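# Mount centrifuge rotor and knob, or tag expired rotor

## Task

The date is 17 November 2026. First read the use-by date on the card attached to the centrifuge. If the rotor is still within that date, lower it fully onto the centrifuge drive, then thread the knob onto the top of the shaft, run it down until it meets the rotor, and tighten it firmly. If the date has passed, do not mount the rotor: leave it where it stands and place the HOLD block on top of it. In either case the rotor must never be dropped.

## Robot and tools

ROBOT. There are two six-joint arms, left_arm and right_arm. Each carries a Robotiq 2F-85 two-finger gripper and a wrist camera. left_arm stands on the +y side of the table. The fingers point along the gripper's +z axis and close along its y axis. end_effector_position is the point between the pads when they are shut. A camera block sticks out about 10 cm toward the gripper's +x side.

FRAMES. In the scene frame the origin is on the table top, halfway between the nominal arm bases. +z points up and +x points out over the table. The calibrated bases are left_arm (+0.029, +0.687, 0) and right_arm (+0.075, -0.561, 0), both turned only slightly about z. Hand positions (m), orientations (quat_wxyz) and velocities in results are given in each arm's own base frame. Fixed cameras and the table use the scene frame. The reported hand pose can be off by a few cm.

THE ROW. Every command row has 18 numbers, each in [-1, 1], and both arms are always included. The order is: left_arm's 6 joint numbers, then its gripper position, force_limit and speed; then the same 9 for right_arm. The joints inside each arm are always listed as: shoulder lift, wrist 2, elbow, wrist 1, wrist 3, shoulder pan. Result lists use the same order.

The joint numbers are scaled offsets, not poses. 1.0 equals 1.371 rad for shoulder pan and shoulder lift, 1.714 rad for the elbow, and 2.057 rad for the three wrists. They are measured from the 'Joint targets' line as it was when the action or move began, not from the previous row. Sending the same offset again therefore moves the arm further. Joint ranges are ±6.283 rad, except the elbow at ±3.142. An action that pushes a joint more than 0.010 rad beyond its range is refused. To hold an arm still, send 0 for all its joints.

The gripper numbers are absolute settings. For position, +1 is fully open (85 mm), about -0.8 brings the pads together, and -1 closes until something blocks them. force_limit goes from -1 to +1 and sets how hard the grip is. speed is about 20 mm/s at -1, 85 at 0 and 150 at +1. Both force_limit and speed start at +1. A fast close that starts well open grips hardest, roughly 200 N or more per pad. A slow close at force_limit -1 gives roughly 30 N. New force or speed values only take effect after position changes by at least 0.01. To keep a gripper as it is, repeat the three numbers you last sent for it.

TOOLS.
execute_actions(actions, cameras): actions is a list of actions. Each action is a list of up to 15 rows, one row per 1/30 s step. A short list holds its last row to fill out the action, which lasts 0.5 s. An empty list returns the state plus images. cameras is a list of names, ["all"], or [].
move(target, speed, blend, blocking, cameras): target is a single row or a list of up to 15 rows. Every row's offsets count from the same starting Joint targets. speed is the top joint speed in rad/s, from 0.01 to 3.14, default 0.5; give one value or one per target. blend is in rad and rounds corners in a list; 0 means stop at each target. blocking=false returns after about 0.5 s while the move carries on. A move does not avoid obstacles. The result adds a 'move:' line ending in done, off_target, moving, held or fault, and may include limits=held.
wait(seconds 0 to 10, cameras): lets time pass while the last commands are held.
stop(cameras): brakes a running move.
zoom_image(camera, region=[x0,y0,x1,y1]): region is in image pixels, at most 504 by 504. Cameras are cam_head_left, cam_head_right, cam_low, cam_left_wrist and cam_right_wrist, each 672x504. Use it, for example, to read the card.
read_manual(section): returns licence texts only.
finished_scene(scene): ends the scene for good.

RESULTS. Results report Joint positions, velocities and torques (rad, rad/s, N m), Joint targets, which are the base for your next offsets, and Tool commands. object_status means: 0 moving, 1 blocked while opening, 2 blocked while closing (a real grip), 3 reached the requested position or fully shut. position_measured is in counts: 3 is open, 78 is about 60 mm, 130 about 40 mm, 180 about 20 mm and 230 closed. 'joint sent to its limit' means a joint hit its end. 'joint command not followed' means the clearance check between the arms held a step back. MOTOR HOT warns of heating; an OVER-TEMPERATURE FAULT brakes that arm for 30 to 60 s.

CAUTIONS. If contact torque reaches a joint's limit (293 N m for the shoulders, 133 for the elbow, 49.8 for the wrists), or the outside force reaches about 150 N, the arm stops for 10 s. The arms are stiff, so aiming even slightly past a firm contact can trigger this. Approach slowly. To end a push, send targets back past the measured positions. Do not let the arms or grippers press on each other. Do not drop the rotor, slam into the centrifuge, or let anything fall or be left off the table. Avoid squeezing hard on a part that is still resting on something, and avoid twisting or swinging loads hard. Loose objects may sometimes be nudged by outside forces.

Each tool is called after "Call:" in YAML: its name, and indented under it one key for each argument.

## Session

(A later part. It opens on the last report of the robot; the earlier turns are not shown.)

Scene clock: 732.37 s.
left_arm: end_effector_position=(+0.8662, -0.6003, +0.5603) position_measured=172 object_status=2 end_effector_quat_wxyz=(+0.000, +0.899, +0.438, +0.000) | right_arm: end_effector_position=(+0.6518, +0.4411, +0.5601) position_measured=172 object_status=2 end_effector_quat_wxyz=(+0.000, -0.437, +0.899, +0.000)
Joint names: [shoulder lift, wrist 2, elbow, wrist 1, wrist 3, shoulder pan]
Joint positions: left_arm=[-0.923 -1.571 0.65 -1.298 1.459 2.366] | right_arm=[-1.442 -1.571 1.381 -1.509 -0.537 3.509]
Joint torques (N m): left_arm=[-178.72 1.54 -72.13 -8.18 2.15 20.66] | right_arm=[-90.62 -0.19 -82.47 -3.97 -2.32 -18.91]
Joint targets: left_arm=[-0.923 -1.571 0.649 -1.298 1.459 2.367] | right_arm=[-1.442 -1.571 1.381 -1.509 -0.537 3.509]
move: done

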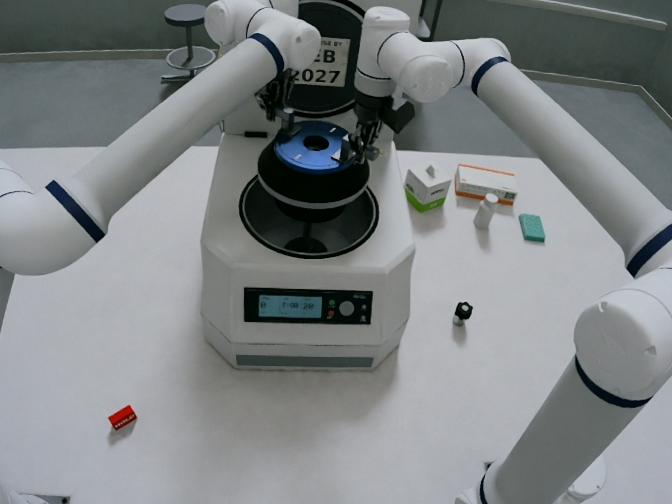

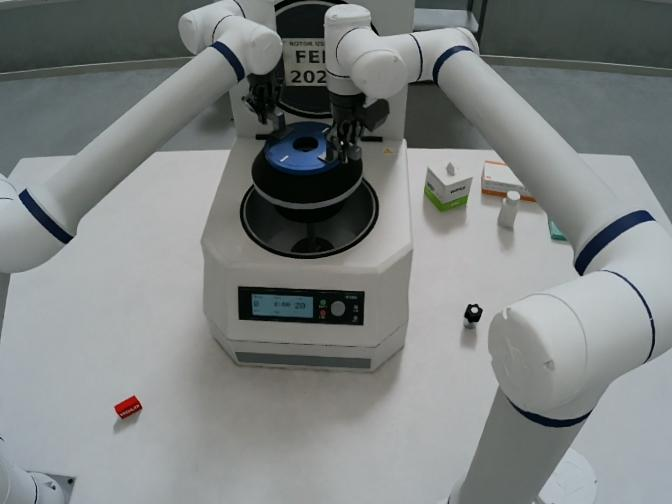

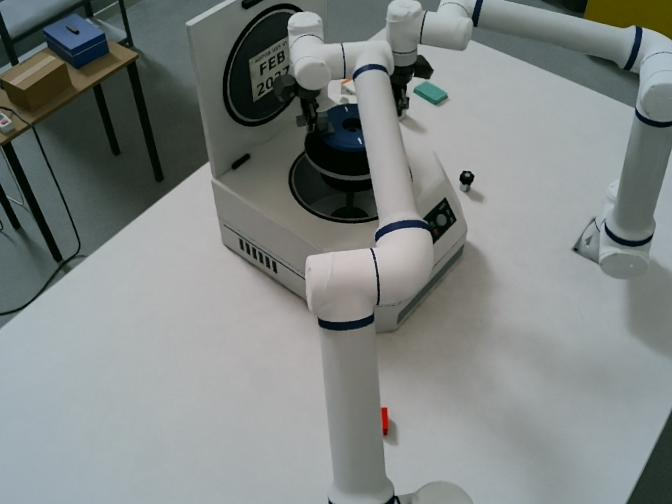

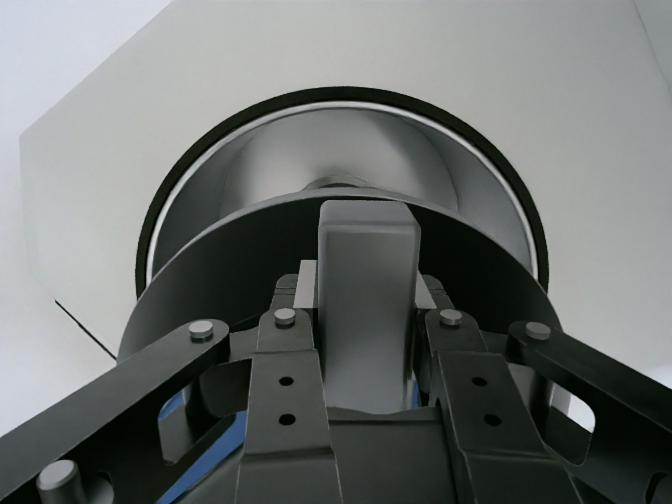

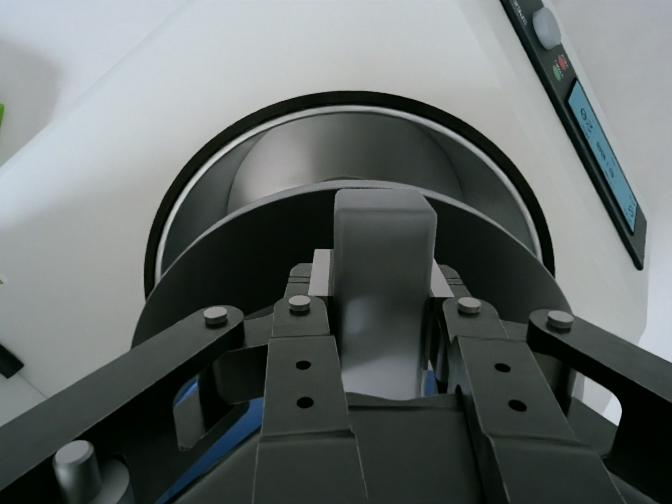

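Call:
move:
  target: [-0.01655,0,0.06422,-0.04248,0.0015,0.00225,-1,0.1,-1,0.0025,0,0.03872,-0.03393,0.00105,0.00157,-1,0.1,-1]
  speed: 0.1
  cameras: ["all"]

Call:
zoom_image:
  camera: "cam_head_left"
  region: [280, 130, 360, 270]

Call:
zoom_image:
  camera: "cam_head_right"
  region: [270, 130, 350, 270]

Call:
zoom_image:
  camera: "cam_low"
  region: [310, 110, 390, 230]

Call:
zoom_image:
  camera: "cam_left_wrist"
  region: [100, 60, 580, 370]

Call:
zoom_image:
  camera: "cam_right_wrist"
  region: [100, 60, 580, 370]

Scene clock: 783.20 s.
left_arm: end_effector_position=(+0.8683, -0.5976, +0.5202) position_measured=172 object_status=2 end_effector_quat_wxyz=(+0.000, +0.899, +0.438, +0.000) | right_arm: end_effector_position=(+0.6539, +0.4436, +0.5201) position_measured=172 object_status=2 end_effector_quat_wxyz=(+0.000, -0.437, +0.900, +0.000)
Joint names: [shoulder lift, wrist 2, elbow, wrist 1, wrist 3, shoulder pan]
Joint positions: left_arm=[-0.946 -1.571 0.759 -1.385 1.462 2.37] | right_arm=[-1.439 -1.571 1.447 -1.579 -0.535 3.511]
Joint torques (N m): left_arm=[-229.38 1.13 -56.08 -13.98 2.08 26.58] | right_arm=[-88.79 -2.12 -67.47 -10.19 2.15 8.01]
Joint targets: left_arm=[-0.946 -1.571 0.759 -1.385 1.462 2.370] | right_arm=[-1.439 -1.571 1.447 -1.579 -0.535 3.511]
move: done

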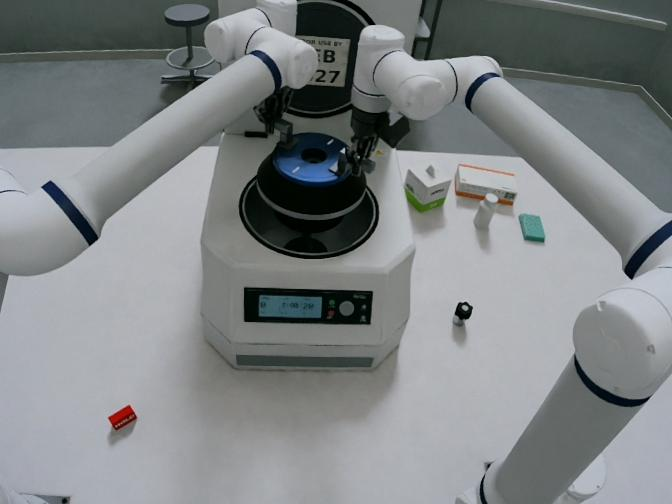

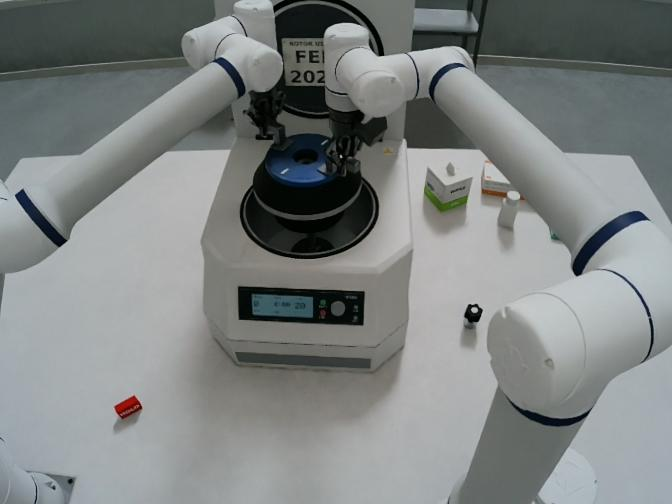

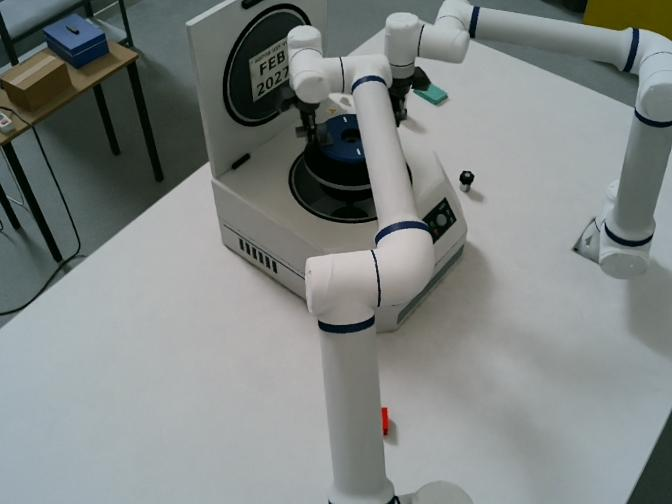

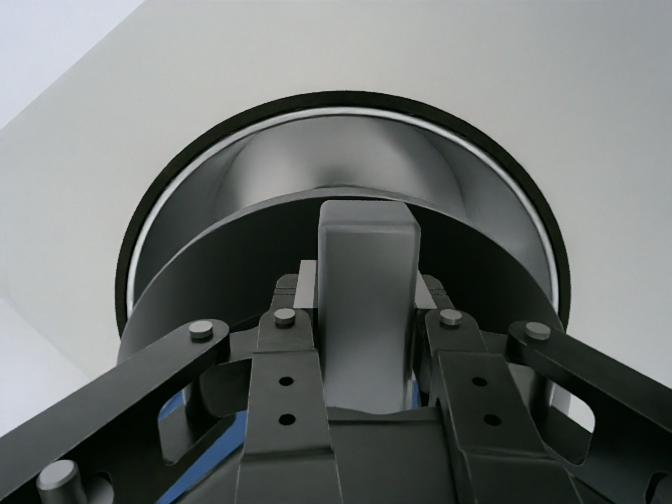

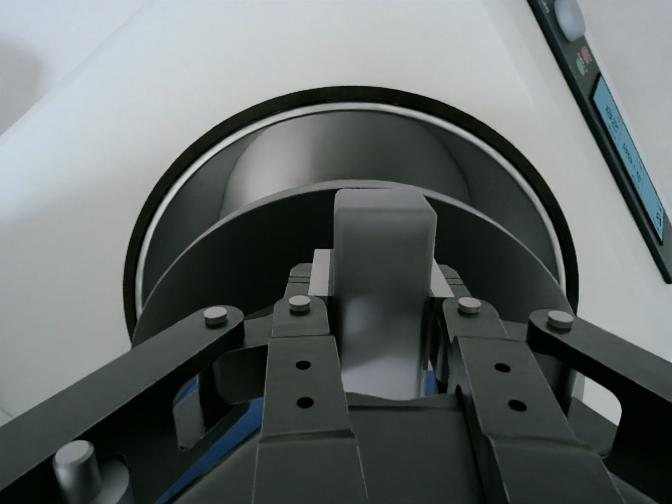

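Scaled by 3.600 from the camera's 672x504 image, which has a finer 960x720 frame.

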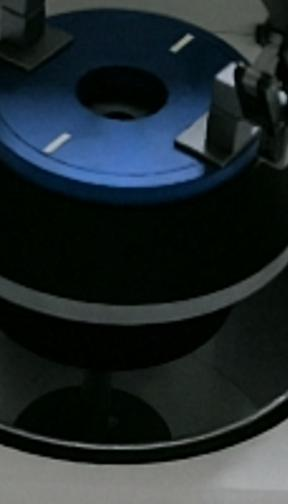

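Scaled by 3.600 from the camera's 672x504 image, which has a finer 960x720 frame.

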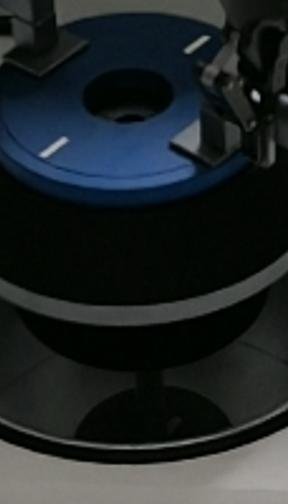

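Scaled by 4.200 from the camera's 672x504 image, which has a finer 960x720 frame.

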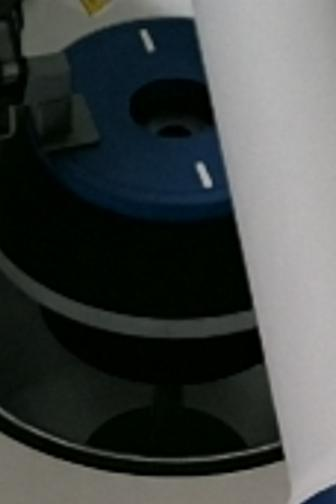

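Scaled by 1.050 from the camera's 672x504 image, which has a finer 960x720 frame.

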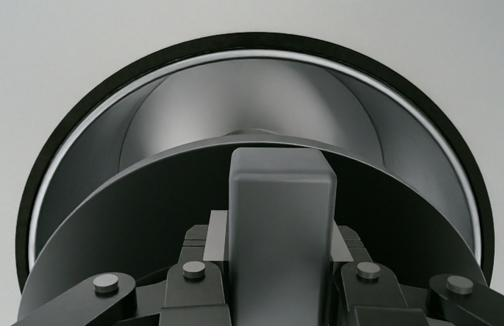

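Scaled by 1.050 from the camera's 672x504 image, which has a finer 960x720 frame.

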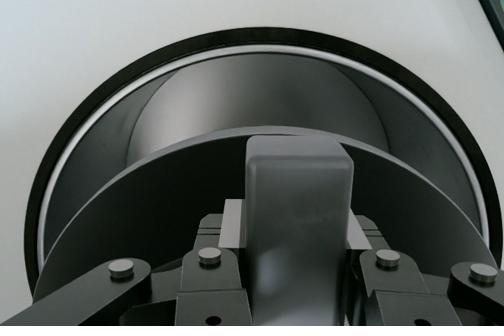

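Call:
move:
  target: [-0.00391,0,0.02058,-0.01455,0,0,-1,0.1,-1,0.00065,0,0.01472,-0.01269,0,0,-1,0.1,-1]
  speed: 0.05

Call:
move:
  target: [-0.00157,0,0.00823,-0.00582,0,0,-1,0.1,-1,0.00026,0,0.00589,-0.00508,0,0,-1,0.1,-1]
  speed: 0.03
  cameras: ["cam_head_left","cam_head_right","cam_low"]

Scene clock: 839.27 s.
left_arm: end_effector_position=(+0.8685, -0.5978, +0.5053) position_measured=172 object_status=2 end_effector_quat_wxyz=(+0.000, +0.899, +0.438, +0.000) | right_arm: end_effector_position=(+0.6541, +0.4437, +0.5052) position_measured=172 object_status=2 end_effector_quat_wxyz=(+0.000, -0.437, +0.900, +0.000)
Joint names: [shoulder lift, wrist 2, elbow, wrist 1, wrist 3, shoulder pan]
Joint positions: left_arm=[-0.951 -1.571 0.794 -1.415 1.462 2.37] | right_arm=[-1.438 -1.571 1.472 -1.605 -0.535 3.511]
Joint torques (N m): left_arm=[-228.51 3.19 -54.63 -14.52 2.03 14.47] | right_arm=[-88.05 -2.13 -66.82 -12.53 1.95 4.77]
Joint targets: left_arm=[-0.951 -1.571 0.795 -1.415 1.462 2.370] | right_arm=[-1.438 -1.571 1.472 -1.605 -0.535 3.511]
move: done

Scene clock: 840.03 s.
left_arm: end_effector_position=(+0.8684, -0.5977, +0.4993) position_measured=172 object_status=2 end_effector_quat_wxyz=(+0.000, +0.899, +0.438, +0.000) | right_arm: end_effector_position=(+0.6540, +0.4437, +0.4992) position_measured=172 object_status=2 end_effector_quat_wxyz=(+0.000, -0.437, +0.900, +0.000)
Joint names: [shoulder lift, wrist 2, elbow, wrist 1, wrist 3, shoulder pan]
Joint positions: left_arm=[-0.953 -1.571 0.808 -1.427 1.462 2.37] | right_arm=[-1.437 -1.571 1.482 -1.615 -0.535 3.511]
Joint torques (N m): left_arm=[-227.08 3.51 -55.76 -13.94 1.5 9.67] | right_arm=[-89.42 -2.34 -67.36 -11.3 1.48 3.34]
Joint targets: left_arm=[-0.953 -1.571 0.809 -1.427 1.462 2.370] | right_arm=[-1.437 -1.571 1.483 -1.616 -0.535 3.511]
move: done
Images, in order (width x height): cam_head_left 672x504, cam_head_right 672x504, cam_low 672x504.

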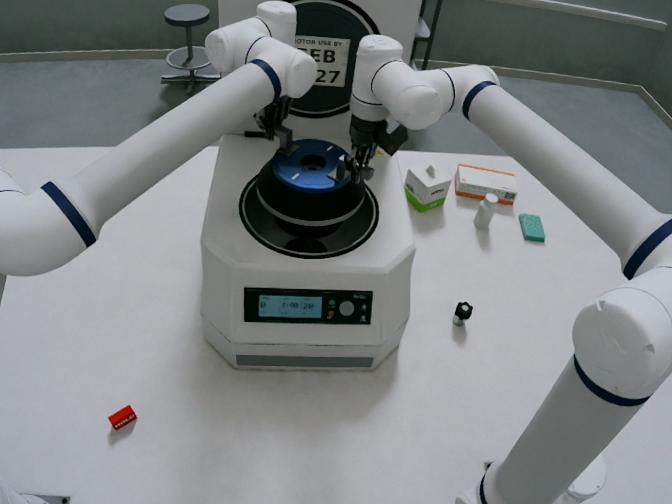

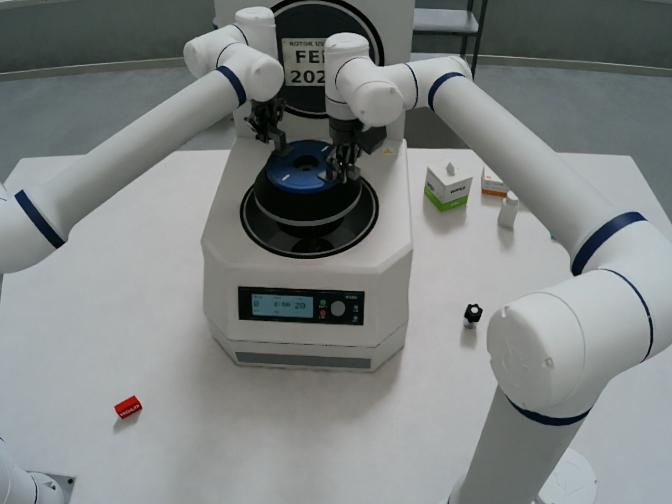

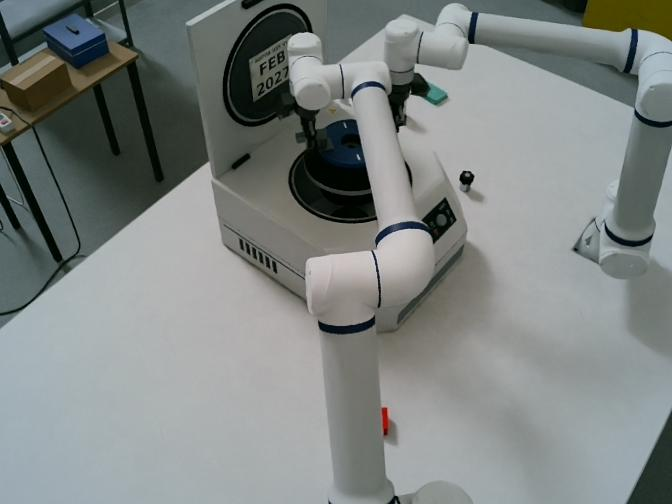

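Call:
move:
  target: [-0.00104,0,0.00549,-0.00388,0,0,-1,0.1,-1,0.00017,0,0.00392,-0.00338,0,0,-1,0.1,-1]
  speed: 0.03

Scene clock: 847.73 s.
left_arm: end_effector_position=(+0.8684, -0.5977, +0.4953) position_measured=172 object_status=2 end_effector_quat_wxyz=(+0.000, +0.899, +0.438, +0.000) | right_arm: end_effector_position=(+0.6540, +0.4437, +0.4952) position_measured=172 object_status=2 end_effector_quat_wxyz=(+0.000, -0.437, +0.900, +0.000)
Joint names: [shoulder lift, wrist 2, elbow, wrist 1, wrist 3, shoulder pan]
Joint positions: left_arm=[-0.955 -1.571 0.818 -1.435 1.462 2.37] | right_arm=[-1.437 -1.571 1.489 -1.622 -0.535 3.511]
Joint torques (N m): left_arm=[-228.57 4.92 -55.99 -14.16 0.38 4.69] | right_arm=[-89.74 -2.25 -67.9 -11.65 0.27 2.87]
Joint targets: left_arm=[-0.955 -1.571 0.818 -1.435 1.462 2.370] | right_arm=[-1.437 -1.571 1.489 -1.623 -0.535 3.511]
move: done

Call:
move:
  target: [-0.00104,0,0.00549,-0.00388,0,0,-1,0.1,-1,0.00017,0,0.00392,-0.00338,0,0,-1,0.1,-1]
  speed: 0.03

Scene clock: 851.77 s.
left_arm: end_effector_position=(+0.8683, -0.5976, +0.4913) position_measured=172 object_status=2 end_effector_quat_wxyz=(+0.000, +0.899, +0.438, +0.000) | right_arm: end_effector_position=(+0.6539, +0.4436, +0.4912) position_measured=172 object_status=2 end_effector_quat_wxyz=(+0.000, -0.437, +0.900, +0.000)
Joint names: [shoulder lift, wrist 2, elbow, wrist 1, wrist 3, shoulder pan]
Joint positions: left_arm=[-0.956 -1.571 0.827 -1.443 1.462 2.37] | right_arm=[-1.437 -1.571 1.496 -1.629 -0.535 3.511]
Joint torques (N m): left_arm=[-229.73 4.66 -55.71 -14.21 -0.46 16.69] | right_arm=[-88.35 -2.24 -67.59 -10.76 -0.89 -1.16]
Joint targets: left_arm=[-0.956 -1.571 0.828 -1.443 1.462 2.370] | right_arm=[-1.437 -1.571 1.496 -1.630 -0.535 3.511]
move: done

Call:
move:
  target: [-0.00104,0,0.00549,-0.00388,0,0,-1,0.1,-1,0.00017,0,0.00392,-0.00338,0,0,-1,0.1,-1]
  speed: 0.03

Call:
move:
  target: [-0.00052,0,0.00275,-0.00194,0,0,-1,0.1,-1,0.00009,0,0.00196,-0.00169,0,0,-1,0.1,-1]
  speed: 0.03

Scene clock: 857.40 s.
left_arm: end_effector_position=(+0.8682, -0.5975, +0.4872) position_measured=172 object_status=2 end_effector_quat_wxyz=(+0.000, +0.899, +0.438, +0.000) | right_arm: end_effector_position=(+0.6538, +0.4436, +0.4872) position_measured=172 object_status=2 end_effector_quat_wxyz=(+0.000, -0.437, +0.900, +0.000)
Joint names: [shoulder lift, wrist 2, elbow, wrist 1, wrist 3, shoulder pan]
Joint positions: left_arm=[-0.958 -1.571 0.837 -1.451 1.462 2.37] | right_arm=[-1.437 -1.571 1.502 -1.636 -0.535 3.511]
Joint torques (N m): left_arm=[-229.37 4.62 -55.96 -14.05 -0.18 23.79] | right_arm=[-91.16 -2.34 -66.24 -9.72 -0.64 -4.28]
Joint targets: left_arm=[-0.958 -1.571 0.837 -1.451 1.462 2.370] | right_arm=[-1.437 -1.571 1.503 -1.637 -0.535 3.511]
move: done

Scene clock: 858.10 s.
left_arm: end_effector_position=(+0.8681, -0.5975, +0.4852) position_measured=172 object_status=2 end_effector_quat_wxyz=(+0.000, +0.899, +0.438, +0.000) | right_arm: end_effector_position=(+0.6538, +0.4436, +0.4852) position_measured=172 object_status=2 end_effector_quat_wxyz=(+0.000, -0.437, +0.900, +0.000)
Joint names: [shoulder lift, wrist 2, elbow, wrist 1, wrist 3, shoulder pan]
Joint positions: left_arm=[-0.958 -1.571 0.842 -1.455 1.462 2.37] | right_arm=[-1.437 -1.571 1.506 -1.64 -0.535 3.511]
Joint torques (N m): left_arm=[-228.68 4.7 -55.21 -13.13 -0.53 21.9] | right_arm=[-91.05 -2.44 -65.37 -8.03 -0.88 -3.75]
Joint targets: left_arm=[-0.958 -1.571 0.842 -1.455 1.462 2.370] | right_arm=[-1.436 -1.571 1.506 -1.640 -0.535 3.511]
move: done

Call:
move:
  target: [-0.00078,0,0.00412,-0.00291,0,0,-1,0.1,-1,0.00013,0,0.00294,-0.00254,0,0,-1,0.1,-1]
  speed: 0.03

Call:
move:
  target: [-0.00078,0,0.00412,-0.00291,0,0,-1,0.1,-1,0.00013,0,0.00294,-0.00254,0,0,-1,0.1,-1]
  speed: 0.03
  cameras: ["cam_head_left","cam_head_right","cam_low","cam_left_wrist","cam_right_wrist"]

Call:
zoom_image:
  camera: "cam_head_left"
  region: [280, 130, 360, 270]

Call:
zoom_image:
  camera: "cam_head_right"
  region: [270, 130, 350, 270]

Call:
zoom_image:
  camera: "cam_low"
  region: [310, 110, 390, 230]

Scene clock: 867.50 s.
left_arm: end_effector_position=(+0.8680, -0.5973, +0.4822) position_measured=172 object_status=2 end_effector_quat_wxyz=(+0.000, +0.899, +0.438, +0.000) | right_arm: end_effector_position=(+0.6537, +0.4435, +0.4822) position_measured=172 object_status=2 end_effector_quat_wxyz=(+0.000, -0.437, +0.900, +0.000)
Joint names: [shoulder lift, wrist 2, elbow, wrist 1, wrist 3, shoulder pan]
Joint positions: left_arm=[-0.959 -1.571 0.849 -1.46 1.462 2.37] | right_arm=[-1.436 -1.571 1.511 -1.645 -0.535 3.511]
Joint torques (N m): left_arm=[-228.68 4.66 -54.81 -12.55 -0.38 22.78] | right_arm=[-92.57 -2.23 -67.04 -8.43 -0.91 -7.14]
Joint targets: left_arm=[-0.959 -1.571 0.849 -1.461 1.462 2.370] | right_arm=[-1.436 -1.571 1.511 -1.645 -0.535 3.511]
move: done

Scene clock: 868.20 s.
left_arm: end_effector_position=(+0.8679, -0.5972, +0.4792) position_measured=172 object_status=2 end_effector_quat_wxyz=(+0.000, +0.899, +0.438, +0.000) | right_arm: end_effector_position=(+0.6536, +0.4435, +0.4792) position_measured=172 object_status=2 end_effector_quat_wxyz=(+0.000, -0.437, +0.900, +0.000)
Joint names: [shoulder lift, wrist 2, elbow, wrist 1, wrist 3, shoulder pan]
Joint positions: left_arm=[-0.961 -1.571 0.856 -1.466 1.462 2.37] | right_arm=[-1.436 -1.571 1.516 -1.65 -0.535 3.511]
Joint torques (N m): left_arm=[-228.8 4.72 -55.16 -12.54 -0.42 21.47] | right_arm=[-91.28 -2.31 -65.8 -6.62 -0.84 -7.85]
Joint targets: left_arm=[-0.961 -1.571 0.856 -1.467 1.462 2.370] | right_arm=[-1.436 -1.571 1.516 -1.650 -0.535 3.511]
move: done

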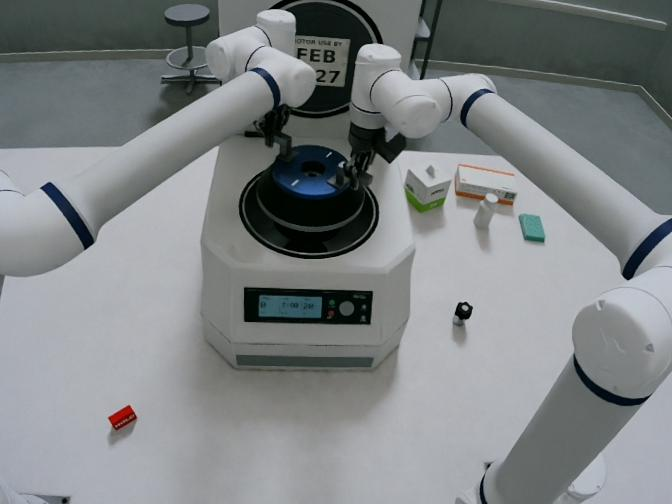

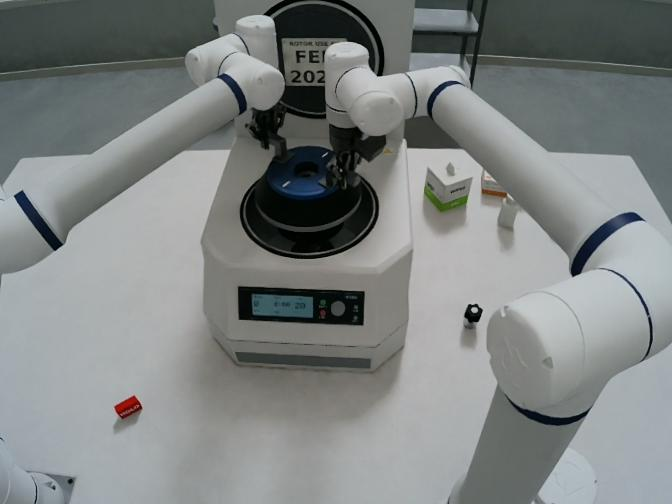

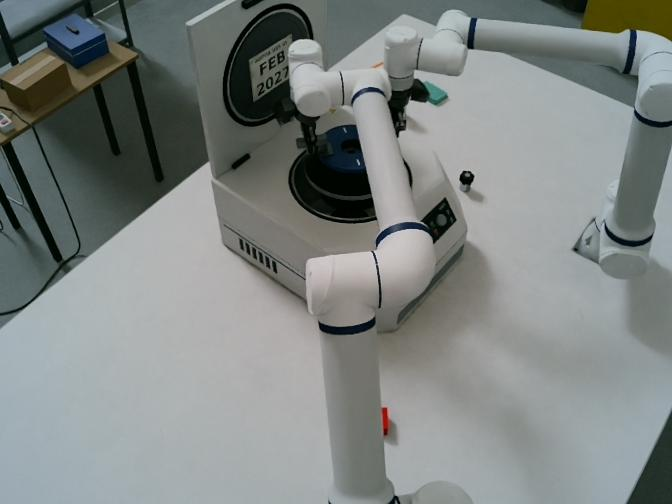

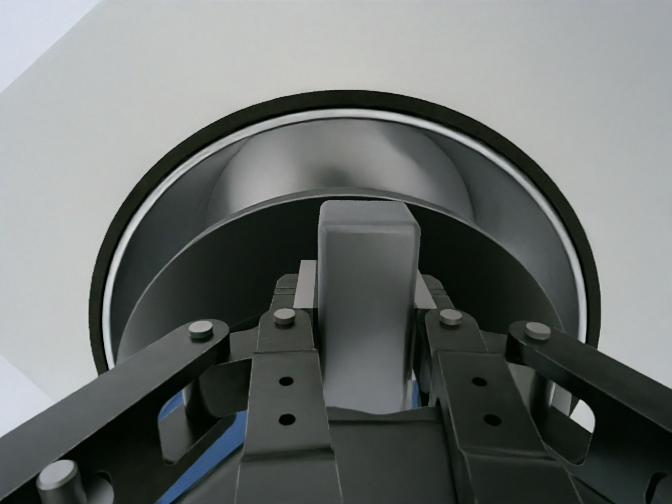

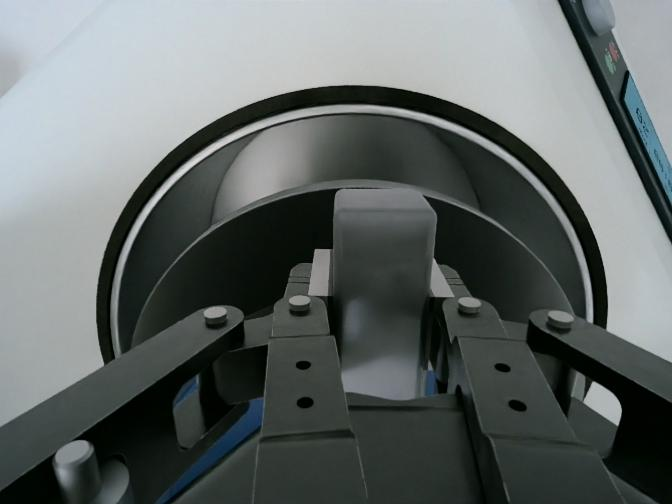

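Scaled by 3.600 from the camera's 672x504 image, which has a finer 960x720 frame.

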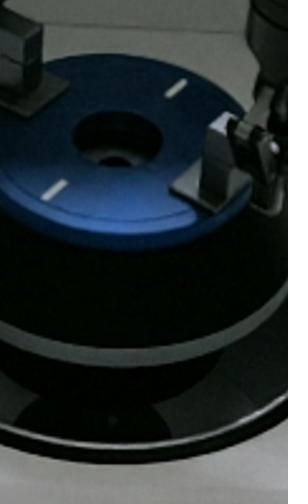

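Scaled by 3.600 from the camera's 672x504 image, which has a finer 960x720 frame.

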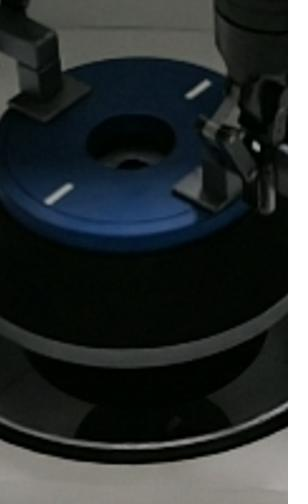

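Scaled by 4.200 from the camera's 672x504 image, which has a finer 960x720 frame.

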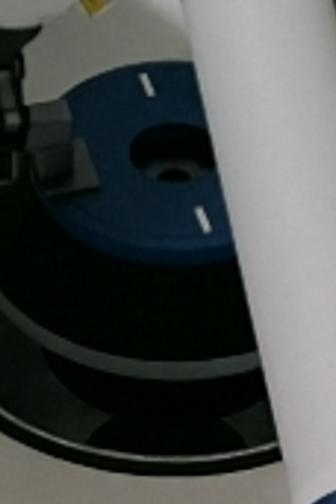

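Call:
move:
  target: [-0.00078,0,0.00412,-0.00291,0,0,-1,0.1,-1,0.00013,0,0.00294,-0.00254,0,0,-1,0.1,-1]
  speed: 0.03

Call:
move:
  target: [-0.00078,0,0.00412,-0.00291,0,0,-1,0.1,-1,0.00013,0,0.00294,-0.00254,0,0,-1,0.1,-1]
  speed: 0.03

Scene clock: 877.77 s.
left_arm: end_effector_position=(+0.8678, -0.5971, +0.4761) position_measured=172 object_status=2 end_effector_quat_wxyz=(+0.000, +0.899, +0.438, +0.000) | right_arm: end_effector_position=(+0.6534, +0.4434, +0.4763) position_measured=172 object_status=2 end_effector_quat_wxyz=(+0.000, -0.437, +0.900, +0.000)
Joint names: [shoulder lift, wrist 2, elbow, wrist 1, wrist 3, shoulder pan]
Joint positions: left_arm=[-0.962 -1.571 0.863 -1.472 1.462 2.37] | right_arm=[-1.436 -1.571 1.521 -1.655 -0.535 3.511]
Joint torques (N m): left_arm=[-229.77 4.87 -54.42 -12.37 -0.15 21.84] | right_arm=[-92.98 -2.34 -62.35 -7.06 -1.07 -9.95]
Joint targets: left_arm=[-0.962 -1.571 0.863 -1.473 1.462 2.370] | right_arm=[-1.436 -1.571 1.521 -1.656 -0.535 3.511]
move: done

Scene clock: 878.47 s.
left_arm: end_effector_position=(+0.8676, -0.5970, +0.4731) position_measured=172 object_status=2 end_effector_quat_wxyz=(+0.000, +0.899, +0.438, +0.000) | right_arm: end_effector_position=(+0.6533, +0.4434, +0.4733) position_measured=172 object_status=2 end_effector_quat_wxyz=(+0.000, -0.437, +0.900, +0.000)
Joint names: [shoulder lift, wrist 2, elbow, wrist 1, wrist 3, shoulder pan]
Joint positions: left_arm=[-0.963 -1.571 0.87 -1.478 1.462 2.37] | right_arm=[-1.436 -1.571 1.526 -1.661 -0.535 3.511]
Joint torques (N m): left_arm=[-229.15 5.62 -54.82 -12.06 -0.28 24.33] | right_arm=[-94.87 -2.86 -63.45 -5.13 -0.92 -10.88]
Joint targets: left_arm=[-0.963 -1.571 0.870 -1.479 1.462 2.370] | right_arm=[-1.436 -1.571 1.526 -1.661 -0.535 3.511]
move: done

Call:
move:
  target: [0.00021,0,0.00393,-0.00342,0,0,-1,0.1,-1,0.00089,0,0.00348,-0.0035,0,0,-1,0.1,-1]
  speed: 0.03

Call:
move:
  target: [0.00021,0,0.00393,-0.00342,0,0,-1,0.1,-1,0.00089,0,0.00348,-0.0035,0,0,-1,0.1,-1]
  speed: 0.03

Scene clock: 895.50 s.
left_arm: end_effector_position=(+0.8680, -0.5972, +0.4693) position_measured=172 object_status=2 end_effector_quat_wxyz=(+0.000, +0.899, +0.438, +0.000) | right_arm: end_effector_position=(+0.6536, +0.4435, +0.4692) position_measured=172 object_status=2 end_effector_quat_wxyz=(+0.000, -0.437, +0.900, +0.000)
Joint names: [shoulder lift, wrist 2, elbow, wrist 1, wrist 3, shoulder pan]
Joint positions: left_arm=[-0.963 -1.571 0.876 -1.485 1.462 2.37] | right_arm=[-1.435 -1.571 1.532 -1.668 -0.535 3.511]
Joint torques (N m): left_arm=[-166.37 7.22 -49.37 -10.14 -0.35 33.12] | right_arm=[-89.45 -4.42 -60 -7 -0.7 -13.26]
Joint targets: left_arm=[-0.962 -1.571 0.877 -1.486 1.462 2.370] | right_arm=[-1.435 -1.571 1.532 -1.668 -0.535 3.511]
move: done

Scene clock: 896.20 s.
left_arm: end_effector_position=(+0.8683, -0.5976, +0.4650) position_measured=172 object_status=2 end_effector_quat_wxyz=(+0.000, +0.899, +0.438, +0.000) | right_arm: end_effector_position=(+0.6539, +0.4436, +0.4649) position_measured=172 object_status=2 end_effector_quat_wxyz=(+0.000, -0.437, +0.900, +0.000)
Joint names: [shoulder lift, wrist 2, elbow, wrist 1, wrist 3, shoulder pan]
Joint positions: left_arm=[-0.962 -1.571 0.883 -1.492 1.462 2.37] | right_arm=[-1.433 -1.571 1.538 -1.675 -0.535 3.511]
Joint torques (N m): left_arm=[-157.36 2.67 -46.74 -9.33 -0.43 16.88] | right_arm=[-98.06 -3.16 -67.65 -5.76 -0.88 -13.44]
Joint targets: left_arm=[-0.962 -1.571 0.883 -1.493 1.462 2.370] | right_arm=[-1.433 -1.571 1.538 -1.675 -0.535 3.511]
move: done

Call:
move:
  target: [-0.0009,0,0.01143,-0.0089,0,0,-1,0.1,-1,0.0014,0,0.00897,-0.00841,0,0,-1,0.1,-1]
  speed: 0.04

Scene clock: 918.40 s.
left_arm: end_effector_position=(+0.8684, -0.5977, +0.4549) position_measured=172 object_status=2 end_effector_quat_wxyz=(+0.000, +0.899, +0.438, +0.000) | right_arm: end_effector_position=(+0.6540, +0.4436, +0.4550) position_measured=172 object_status=2 end_effector_quat_wxyz=(+0.000, -0.437, +0.900, +0.000)
Joint names: [shoulder lift, wrist 2, elbow, wrist 1, wrist 3, shoulder pan]
Joint positions: left_arm=[-0.963 -1.571 0.903 -1.511 1.462 2.37] | right_arm=[-1.431 -1.571 1.553 -1.692 -0.535 3.511]
Joint torques (N m): left_arm=[-208.36 0.55 -46.74 -9.06 -0.53 6.46] | right_arm=[-98.02 -1.33 -67.72 -7.75 -0.72 -14.97]
Joint targets: left_arm=[-0.963 -1.571 0.903 -1.511 1.462 2.370] | right_arm=[-1.431 -1.571 1.554 -1.693 -0.535 3.511]
move: done

Call:
move:
  target:
    - [-0.00098,0,0.01143,-0.0089,0,0,-1,0.1,-1,0.0014,0,0.00897,-0.00841,0,0,-1,0.1,-1]
    - [-0.00174,0,0.03282,-0.02621,0,0,-1,0.1,-1,0.00509,0,0.02624,-0.02526,0,0,-1,0.1,-1]
  speed: 0.05
  blend: [0.005,0]
  cameras: ["cam_left_wrist","cam_right_wrist"]

Scene clock: 929.07 s.
left_arm: end_effector_position=(+0.8682, -0.5976, +0.4250) position_measured=172 object_status=2 end_effector_quat_wxyz=(+0.000, +0.899, +0.438, +0.000) | right_arm: end_effector_position=(+0.6539, +0.4436, +0.4250) position_measured=172 object_status=2 end_effector_quat_wxyz=(+0.000, -0.437, +0.900, +0.000)
Joint names: [shoulder lift, wrist 2, elbow, wrist 1, wrist 3, shoulder pan]
Joint positions: left_arm=[-0.966 -1.571 0.959 -1.565 1.462 2.37] | right_arm=[-1.424 -1.571 1.598 -1.744 -0.535 3.511]
Joint torques (N m): left_arm=[-204.26 0.66 -44.57 -7.41 -0.1 5.19] | right_arm=[-99.74 -1.3 -60.56 -5.28 -0.96 -15.27]
Joint targets: left_arm=[-0.966 -1.571 0.959 -1.565 1.462 2.370] | right_arm=[-1.424 -1.571 1.598 -1.745 -0.535 3.511]
move: done
Images, in order (width x height): cam_left_wrist 672x504, cam_right_wrist 672x504.

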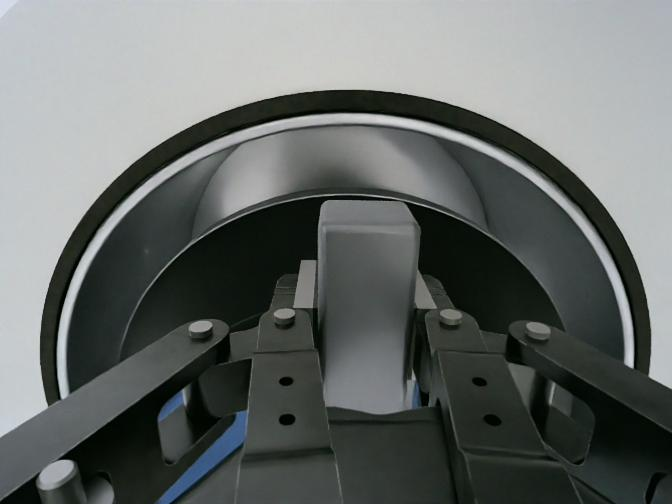

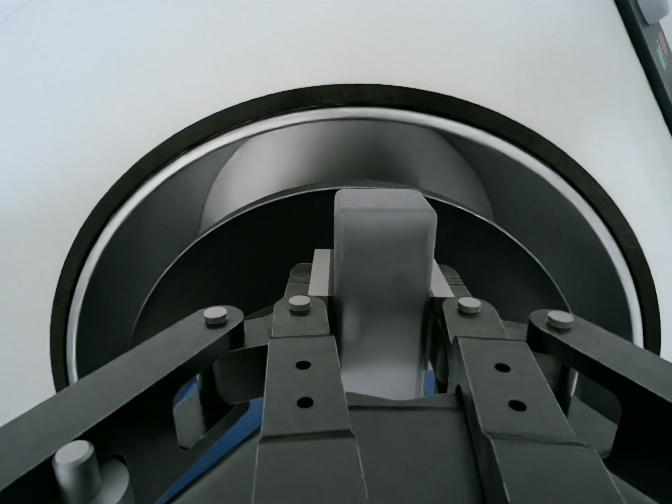

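Call:
move:
  target:
    - [0.0003,0,0.02005,-0.0169,0,0,-1,0.1,-1,0.00454,0,0.01662,-0.01687,0,0,-1,0.1,-1]
    - [0.00165,0,0.03888,-0.0335,0,0,-1,0.1,-1,0.00988,0,0.0326,-0.03375,0,0,-1,0.1,-1]
    - [0.00371,0,0.0566,-0.04964,0,0,-1,0.1,-1,0.01604,0,0.04795,-0.05064,0,0,-1,0.1,-1]
  speed: 0.06
  blend: [0.005,0.005,0]
  cameras: ["cam_head_left","cam_head_right","cam_low"]

Call:
zoom_image:
  camera: "cam_head_left"
  region: [230, 130, 400, 270]

Call:
zoom_image:
  camera: "cam_low"
  region: [270, 110, 440, 240]

Scene clock: 943.07 s.
left_arm: end_effector_position=(+0.8682, -0.5976, +0.3650) position_measured=172 object_status=2 end_effector_quat_wxyz=(+0.000, +0.899, +0.438, +0.000) | right_arm: end_effector_position=(+0.6539, +0.4436, +0.3649) position_measured=172 object_status=2 end_effector_quat_wxyz=(+0.000, -0.437, +0.900, +0.000)
Joint names: [shoulder lift, wrist 2, elbow, wrist 1, wrist 3, shoulder pan]
Joint positions: left_arm=[-0.961 -1.571 1.056 -1.667 1.462 2.37] | right_arm=[-1.403 -1.571 1.68 -1.848 -0.535 3.511]
Joint torques (N m): left_arm=[-153.21 0.88 -38.9 -2.95 -0.17 13.85] | right_arm=[-94.13 -1.53 -53.57 -2.68 -0.97 -14.35]
Joint targets: left_arm=[-0.961 -1.571 1.056 -1.667 1.462 2.370] | right_arm=[-1.402 -1.571 1.681 -1.849 -0.535 3.511]
move: done
Images, in order (width x height): cam_head_left 672x504, cam_head_right 672x504, cam_low 672x504.

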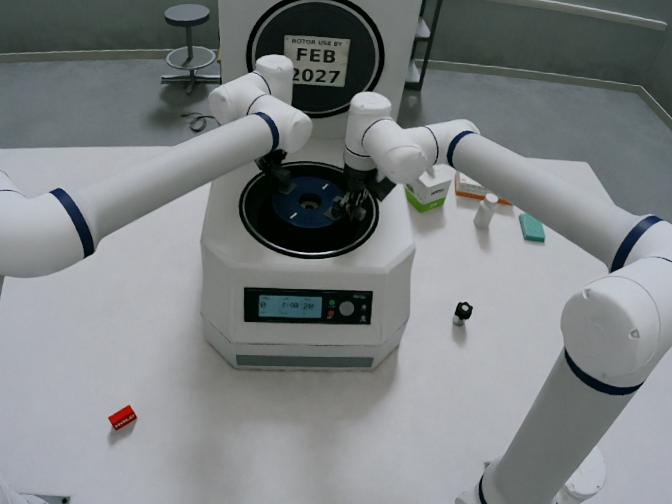

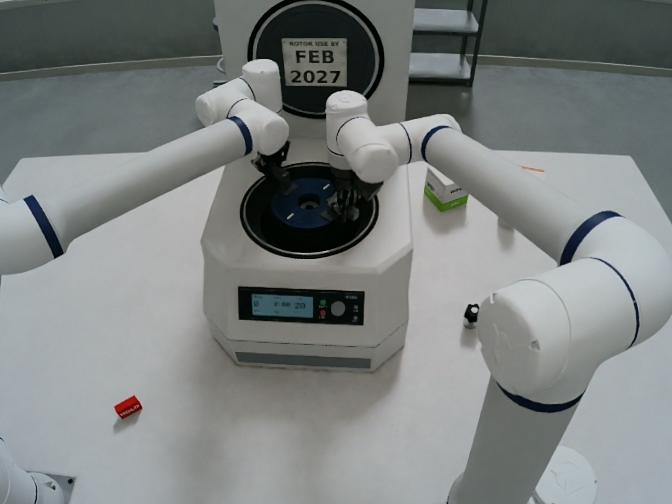

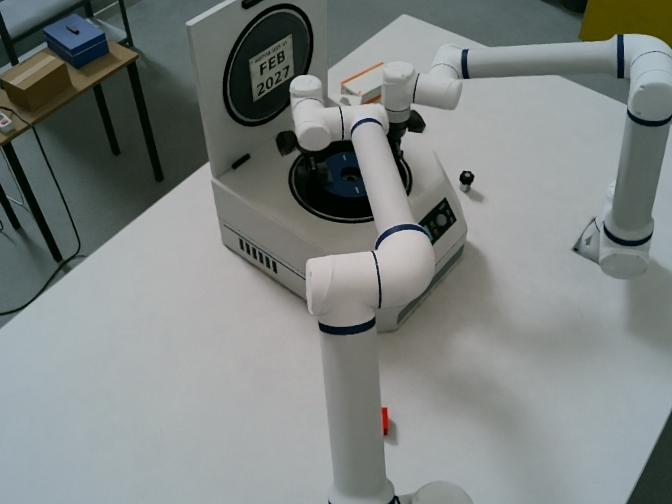

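Scaled by 2.965 from the camera's 672x504 image, which has a finer 960x720 frame.

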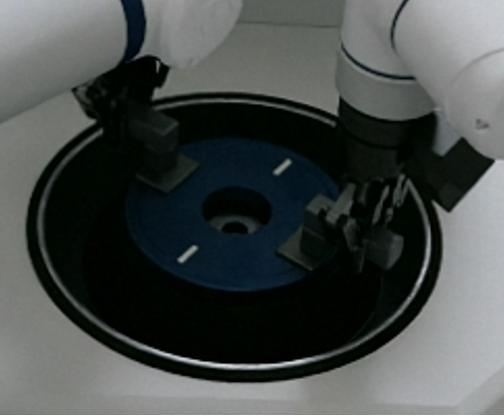

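Scaled by 2.965 from the camera's 672x504 image, which has a finer 960x720 frame.

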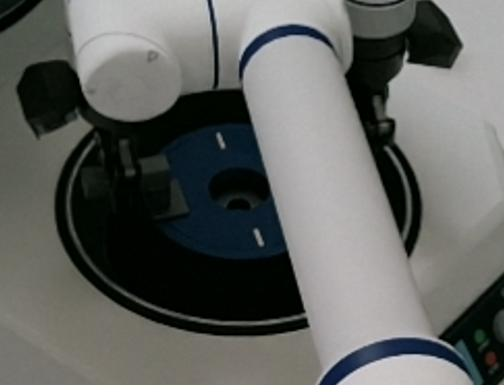

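Call:
move:
  target: [0.00299,0,0.01667,-0.01589,0,0,-1,0.1,-1,0.00694,0,0.01473,-0.01689,0,0,-1,0.1,-1]
  speed: 0.05

Call:
move:
  target: [0.00094,0,0.00395,-0.00392,0,0,-1,0.1,-1,0.00192,0,0.00353,-0.00422,0,0,-1,0.1,-1]
  speed: 0.03

Scene clock: 954.03 s.
left_arm: end_effector_position=(+0.8682, -0.5975, +0.3451) position_measured=172 object_status=2 end_effector_quat_wxyz=(+0.000, +0.899, +0.438, +0.000) | right_arm: end_effector_position=(+0.6539, +0.4436, +0.3450) position_measured=172 object_status=2 end_effector_quat_wxyz=(+0.000, -0.437, +0.900, +0.000)
Joint names: [shoulder lift, wrist 2, elbow, wrist 1, wrist 3, shoulder pan]
Joint positions: left_arm=[-0.957 -1.571 1.085 -1.7 1.462 2.37] | right_arm=[-1.393 -1.571 1.706 -1.883 -0.535 3.511]
Joint torques (N m): left_arm=[-146.7 0.62 -32.24 1.43 0.07 17.43] | right_arm=[-88.01 -1.44 -43.69 0.94 -0.65 -8.49]
Joint targets: left_arm=[-0.957 -1.571 1.085 -1.700 1.462 2.370] | right_arm=[-1.393 -1.571 1.706 -1.883 -0.535 3.511]
move: done

Scene clock: 954.73 s.
left_arm: end_effector_position=(+0.8682, -0.5976, +0.3401) position_measured=172 object_status=2 end_effector_quat_wxyz=(+0.000, +0.899, +0.438, +0.000) | right_arm: end_effector_position=(+0.6539, +0.4436, +0.3400) position_measured=172 object_status=2 end_effector_quat_wxyz=(+0.000, -0.437, +0.900, +0.000)
Joint names: [shoulder lift, wrist 2, elbow, wrist 1, wrist 3, shoulder pan]
Joint positions: left_arm=[-0.955 -1.571 1.091 -1.708 1.462 2.37] | right_arm=[-1.39 -1.571 1.712 -1.892 -0.535 3.511]
Joint torques (N m): left_arm=[-145.89 0.77 -30.66 2.32 0.07 16.62] | right_arm=[-87.54 -1.33 -43.87 1.48 -0.82 -3.47]
Joint targets: left_arm=[-0.955 -1.571 1.092 -1.708 1.462 2.370] | right_arm=[-1.390 -1.571 1.712 -1.892 -0.535 3.511]
move: done

Continue in 3 mm steps.

Call:
move:
  target: [0.00056,0,0.00237,-0.00235,0,0,-1,0.1,-1,0.00115,0,0.00212,-0.00253,0,0,-1,0.1,-1]
  speed: 0.02

Call:
move:
  target: [0.00056,0,0.00237,-0.00235,0,0,-1,0.1,-1,0.00115,0,0.00212,-0.00253,0,0,-1,0.1,-1]
  speed: 0.02

Scene clock: 959.67 s.
left_arm: end_effector_position=(+0.8682, -0.5976, +0.3370) position_measured=172 object_status=2 end_effector_quat_wxyz=(+0.000, +0.899, +0.438, +0.000) | right_arm: end_effector_position=(+0.6539, +0.4436, +0.3369) position_measured=172 object_status=2 end_effector_quat_wxyz=(+0.000, -0.437, +0.900, +0.000)
Joint names: [shoulder lift, wrist 2, elbow, wrist 1, wrist 3, shoulder pan]
Joint positions: left_arm=[-0.955 -1.571 1.096 -1.713 1.462 2.37] | right_arm=[-1.389 -1.571 1.715 -1.897 -0.535 3.511]
Joint torques (N m): left_arm=[-143.83 0.66 -30.47 2.95 -0.14 14.9] | right_arm=[-88.65 0.53 -40.49 1.58 -0.74 10.26]
Joint targets: left_arm=[-0.954 -1.571 1.096 -1.713 1.462 2.370] | right_arm=[-1.389 -1.571 1.716 -1.897 -0.535 3.511]
move: done

Scene clock: 960.37 s.
left_arm: end_effector_position=(+0.8682, -0.5976, +0.3340) position_measured=172 object_status=2 end_effector_quat_wxyz=(+0.000, +0.899, +0.438, +0.000) | right_arm: end_effector_position=(+0.6539, +0.4436, +0.3339) position_measured=172 object_status=2 end_effector_quat_wxyz=(+0.000, -0.437, +0.900, +0.000)
Joint names: [shoulder lift, wrist 2, elbow, wrist 1, wrist 3, shoulder pan]
Joint positions: left_arm=[-0.954 -1.571 1.1 -1.717 1.462 2.37] | right_arm=[-1.387 -1.571 1.719 -1.902 -0.535 3.511]
Joint torques (N m): left_arm=[-142.64 0.66 -29.15 3.41 -0.03 14.48] | right_arm=[-91.51 0.67 -40.07 1.18 -0.65 8.85]
Joint targets: left_arm=[-0.954 -1.571 1.100 -1.718 1.462 2.370] | right_arm=[-1.387 -1.571 1.719 -1.903 -0.535 3.511]
move: done

Call:
move:
  target: [0.00037,0,0.00158,-0.00157,0,0,-1,0.1,-1,0.00077,0,0.00141,-0.00169,0,0,-1,0.1,-1]
  speed: 0.02

Call:
move:
  target: [0.00037,0,0.00158,-0.00157,0,0,-1,0.1,-1,0.00077,0,0.00141,-0.00169,0,0,-1,0.1,-1]
  speed: 0.02

Scene clock: 965.13 s.
left_arm: end_effector_position=(+0.8682, -0.5975, +0.3319) position_measured=172 object_status=2 end_effector_quat_wxyz=(+0.000, +0.899, +0.438, +0.000) | right_arm: end_effector_position=(+0.6539, +0.4436, +0.3319) position_measured=172 object_status=2 end_effector_quat_wxyz=(+0.000, -0.437, +0.900, +0.000)
Joint names: [shoulder lift, wrist 2, elbow, wrist 1, wrist 3, shoulder pan]
Joint positions: left_arm=[-0.953 -1.571 1.102 -1.721 1.462 2.37] | right_arm=[-1.386 -1.571 1.722 -1.906 -0.535 3.511]
Joint torques (N m): left_arm=[-144.62 0.69 -28.64 4.1 -0.25 12.4] | right_arm=[-86.3 1.3 -40.34 2.35 -0.82 10.02]
Joint targets: left_arm=[-0.953 -1.571 1.103 -1.721 1.462 2.370] | right_arm=[-1.386 -1.571 1.722 -1.906 -0.535 3.511]
move: done

Scene clock: 965.83 s.
left_arm: end_effector_position=(+0.8682, -0.5975, +0.3299) position_measured=172 object_status=2 end_effector_quat_wxyz=(+0.000, +0.899, +0.438, +0.000) | right_arm: end_effector_position=(+0.6539, +0.4436, +0.3299) position_measured=172 object_status=2 end_effector_quat_wxyz=(+0.000, -0.437, +0.900, +0.000)
Joint names: [shoulder lift, wrist 2, elbow, wrist 1, wrist 3, shoulder pan]
Joint positions: left_arm=[-0.953 -1.571 1.105 -1.724 1.462 2.37] | right_arm=[-1.385 -1.571 1.724 -1.909 -0.535 3.511]
Joint torques (N m): left_arm=[-143.2 0.8 -26.9 4.59 -0.17 12.25] | right_arm=[-87.58 0.91 -39.05 3.12 -0.93 10.24]
Joint targets: left_arm=[-0.953 -1.571 1.105 -1.724 1.462 2.370] | right_arm=[-1.385 -1.571 1.724 -1.910 -0.535 3.511]
move: done

Call:
move:
  target: [0.00037,0,0.00158,-0.00157,0,0,-1,0.1,-1,0.00077,0,0.00141,-0.00169,0,0,-1,0.1,-1]
  speed: 0.02

Call:
move:
  target: [0.00028,0,0.00118,-0.00117,0,0,-1,0.1,-1,0.00058,0,0.00106,-0.00127,0,0,-1,0.1,-1]
  speed: 0.02

Scene clock: 971.50 s.
left_arm: end_effector_position=(+0.8682, -0.5975, +0.3279) position_measured=172 object_status=2 end_effector_quat_wxyz=(+0.000, +0.899, +0.438, +0.000) | right_arm: end_effector_position=(+0.6539, +0.4436, +0.3279) position_measured=172 object_status=2 end_effector_quat_wxyz=(+0.000, -0.437, +0.900, +0.000)
Joint names: [shoulder lift, wrist 2, elbow, wrist 1, wrist 3, shoulder pan]
Joint positions: left_arm=[-0.952 -1.571 1.108 -1.727 1.462 2.37] | right_arm=[-1.384 -1.571 1.726 -1.913 -0.535 3.511]
Joint torques (N m): left_arm=[-140.81 0.9 -27.25 4.94 -0.14 8.99] | right_arm=[-88.72 1.13 -37.22 3.21 -0.63 9.65]
Joint targets: left_arm=[-0.952 -1.571 1.108 -1.727 1.462 2.370] | right_arm=[-1.384 -1.571 1.727 -1.913 -0.535 3.511]
move: done

Scene clock: 972.20 s.
left_arm: end_effector_position=(+0.8682, -0.5975, +0.3264) position_measured=172 object_status=2 end_effector_quat_wxyz=(+0.000, +0.899, +0.438, +0.000) | right_arm: end_effector_position=(+0.6538, +0.4436, +0.3264) position_measured=172 object_status=2 end_effector_quat_wxyz=(+0.000, -0.437, +0.900, +0.000)
Joint names: [shoulder lift, wrist 2, elbow, wrist 1, wrist 3, shoulder pan]
Joint positions: left_arm=[-0.952 -1.571 1.11 -1.73 1.462 2.37] | right_arm=[-1.383 -1.571 1.728 -1.916 -0.535 3.511]
Joint torques (N m): left_arm=[-140.78 0.83 -25.94 5.42 -0.15 7.86] | right_arm=[-87.73 1.09 -35.86 3.89 -0.88 9.47]
Joint targets: left_arm=[-0.952 -1.571 1.110 -1.730 1.462 2.370] | right_arm=[-1.383 -1.571 1.728 -1.916 -0.535 3.511]
move: done


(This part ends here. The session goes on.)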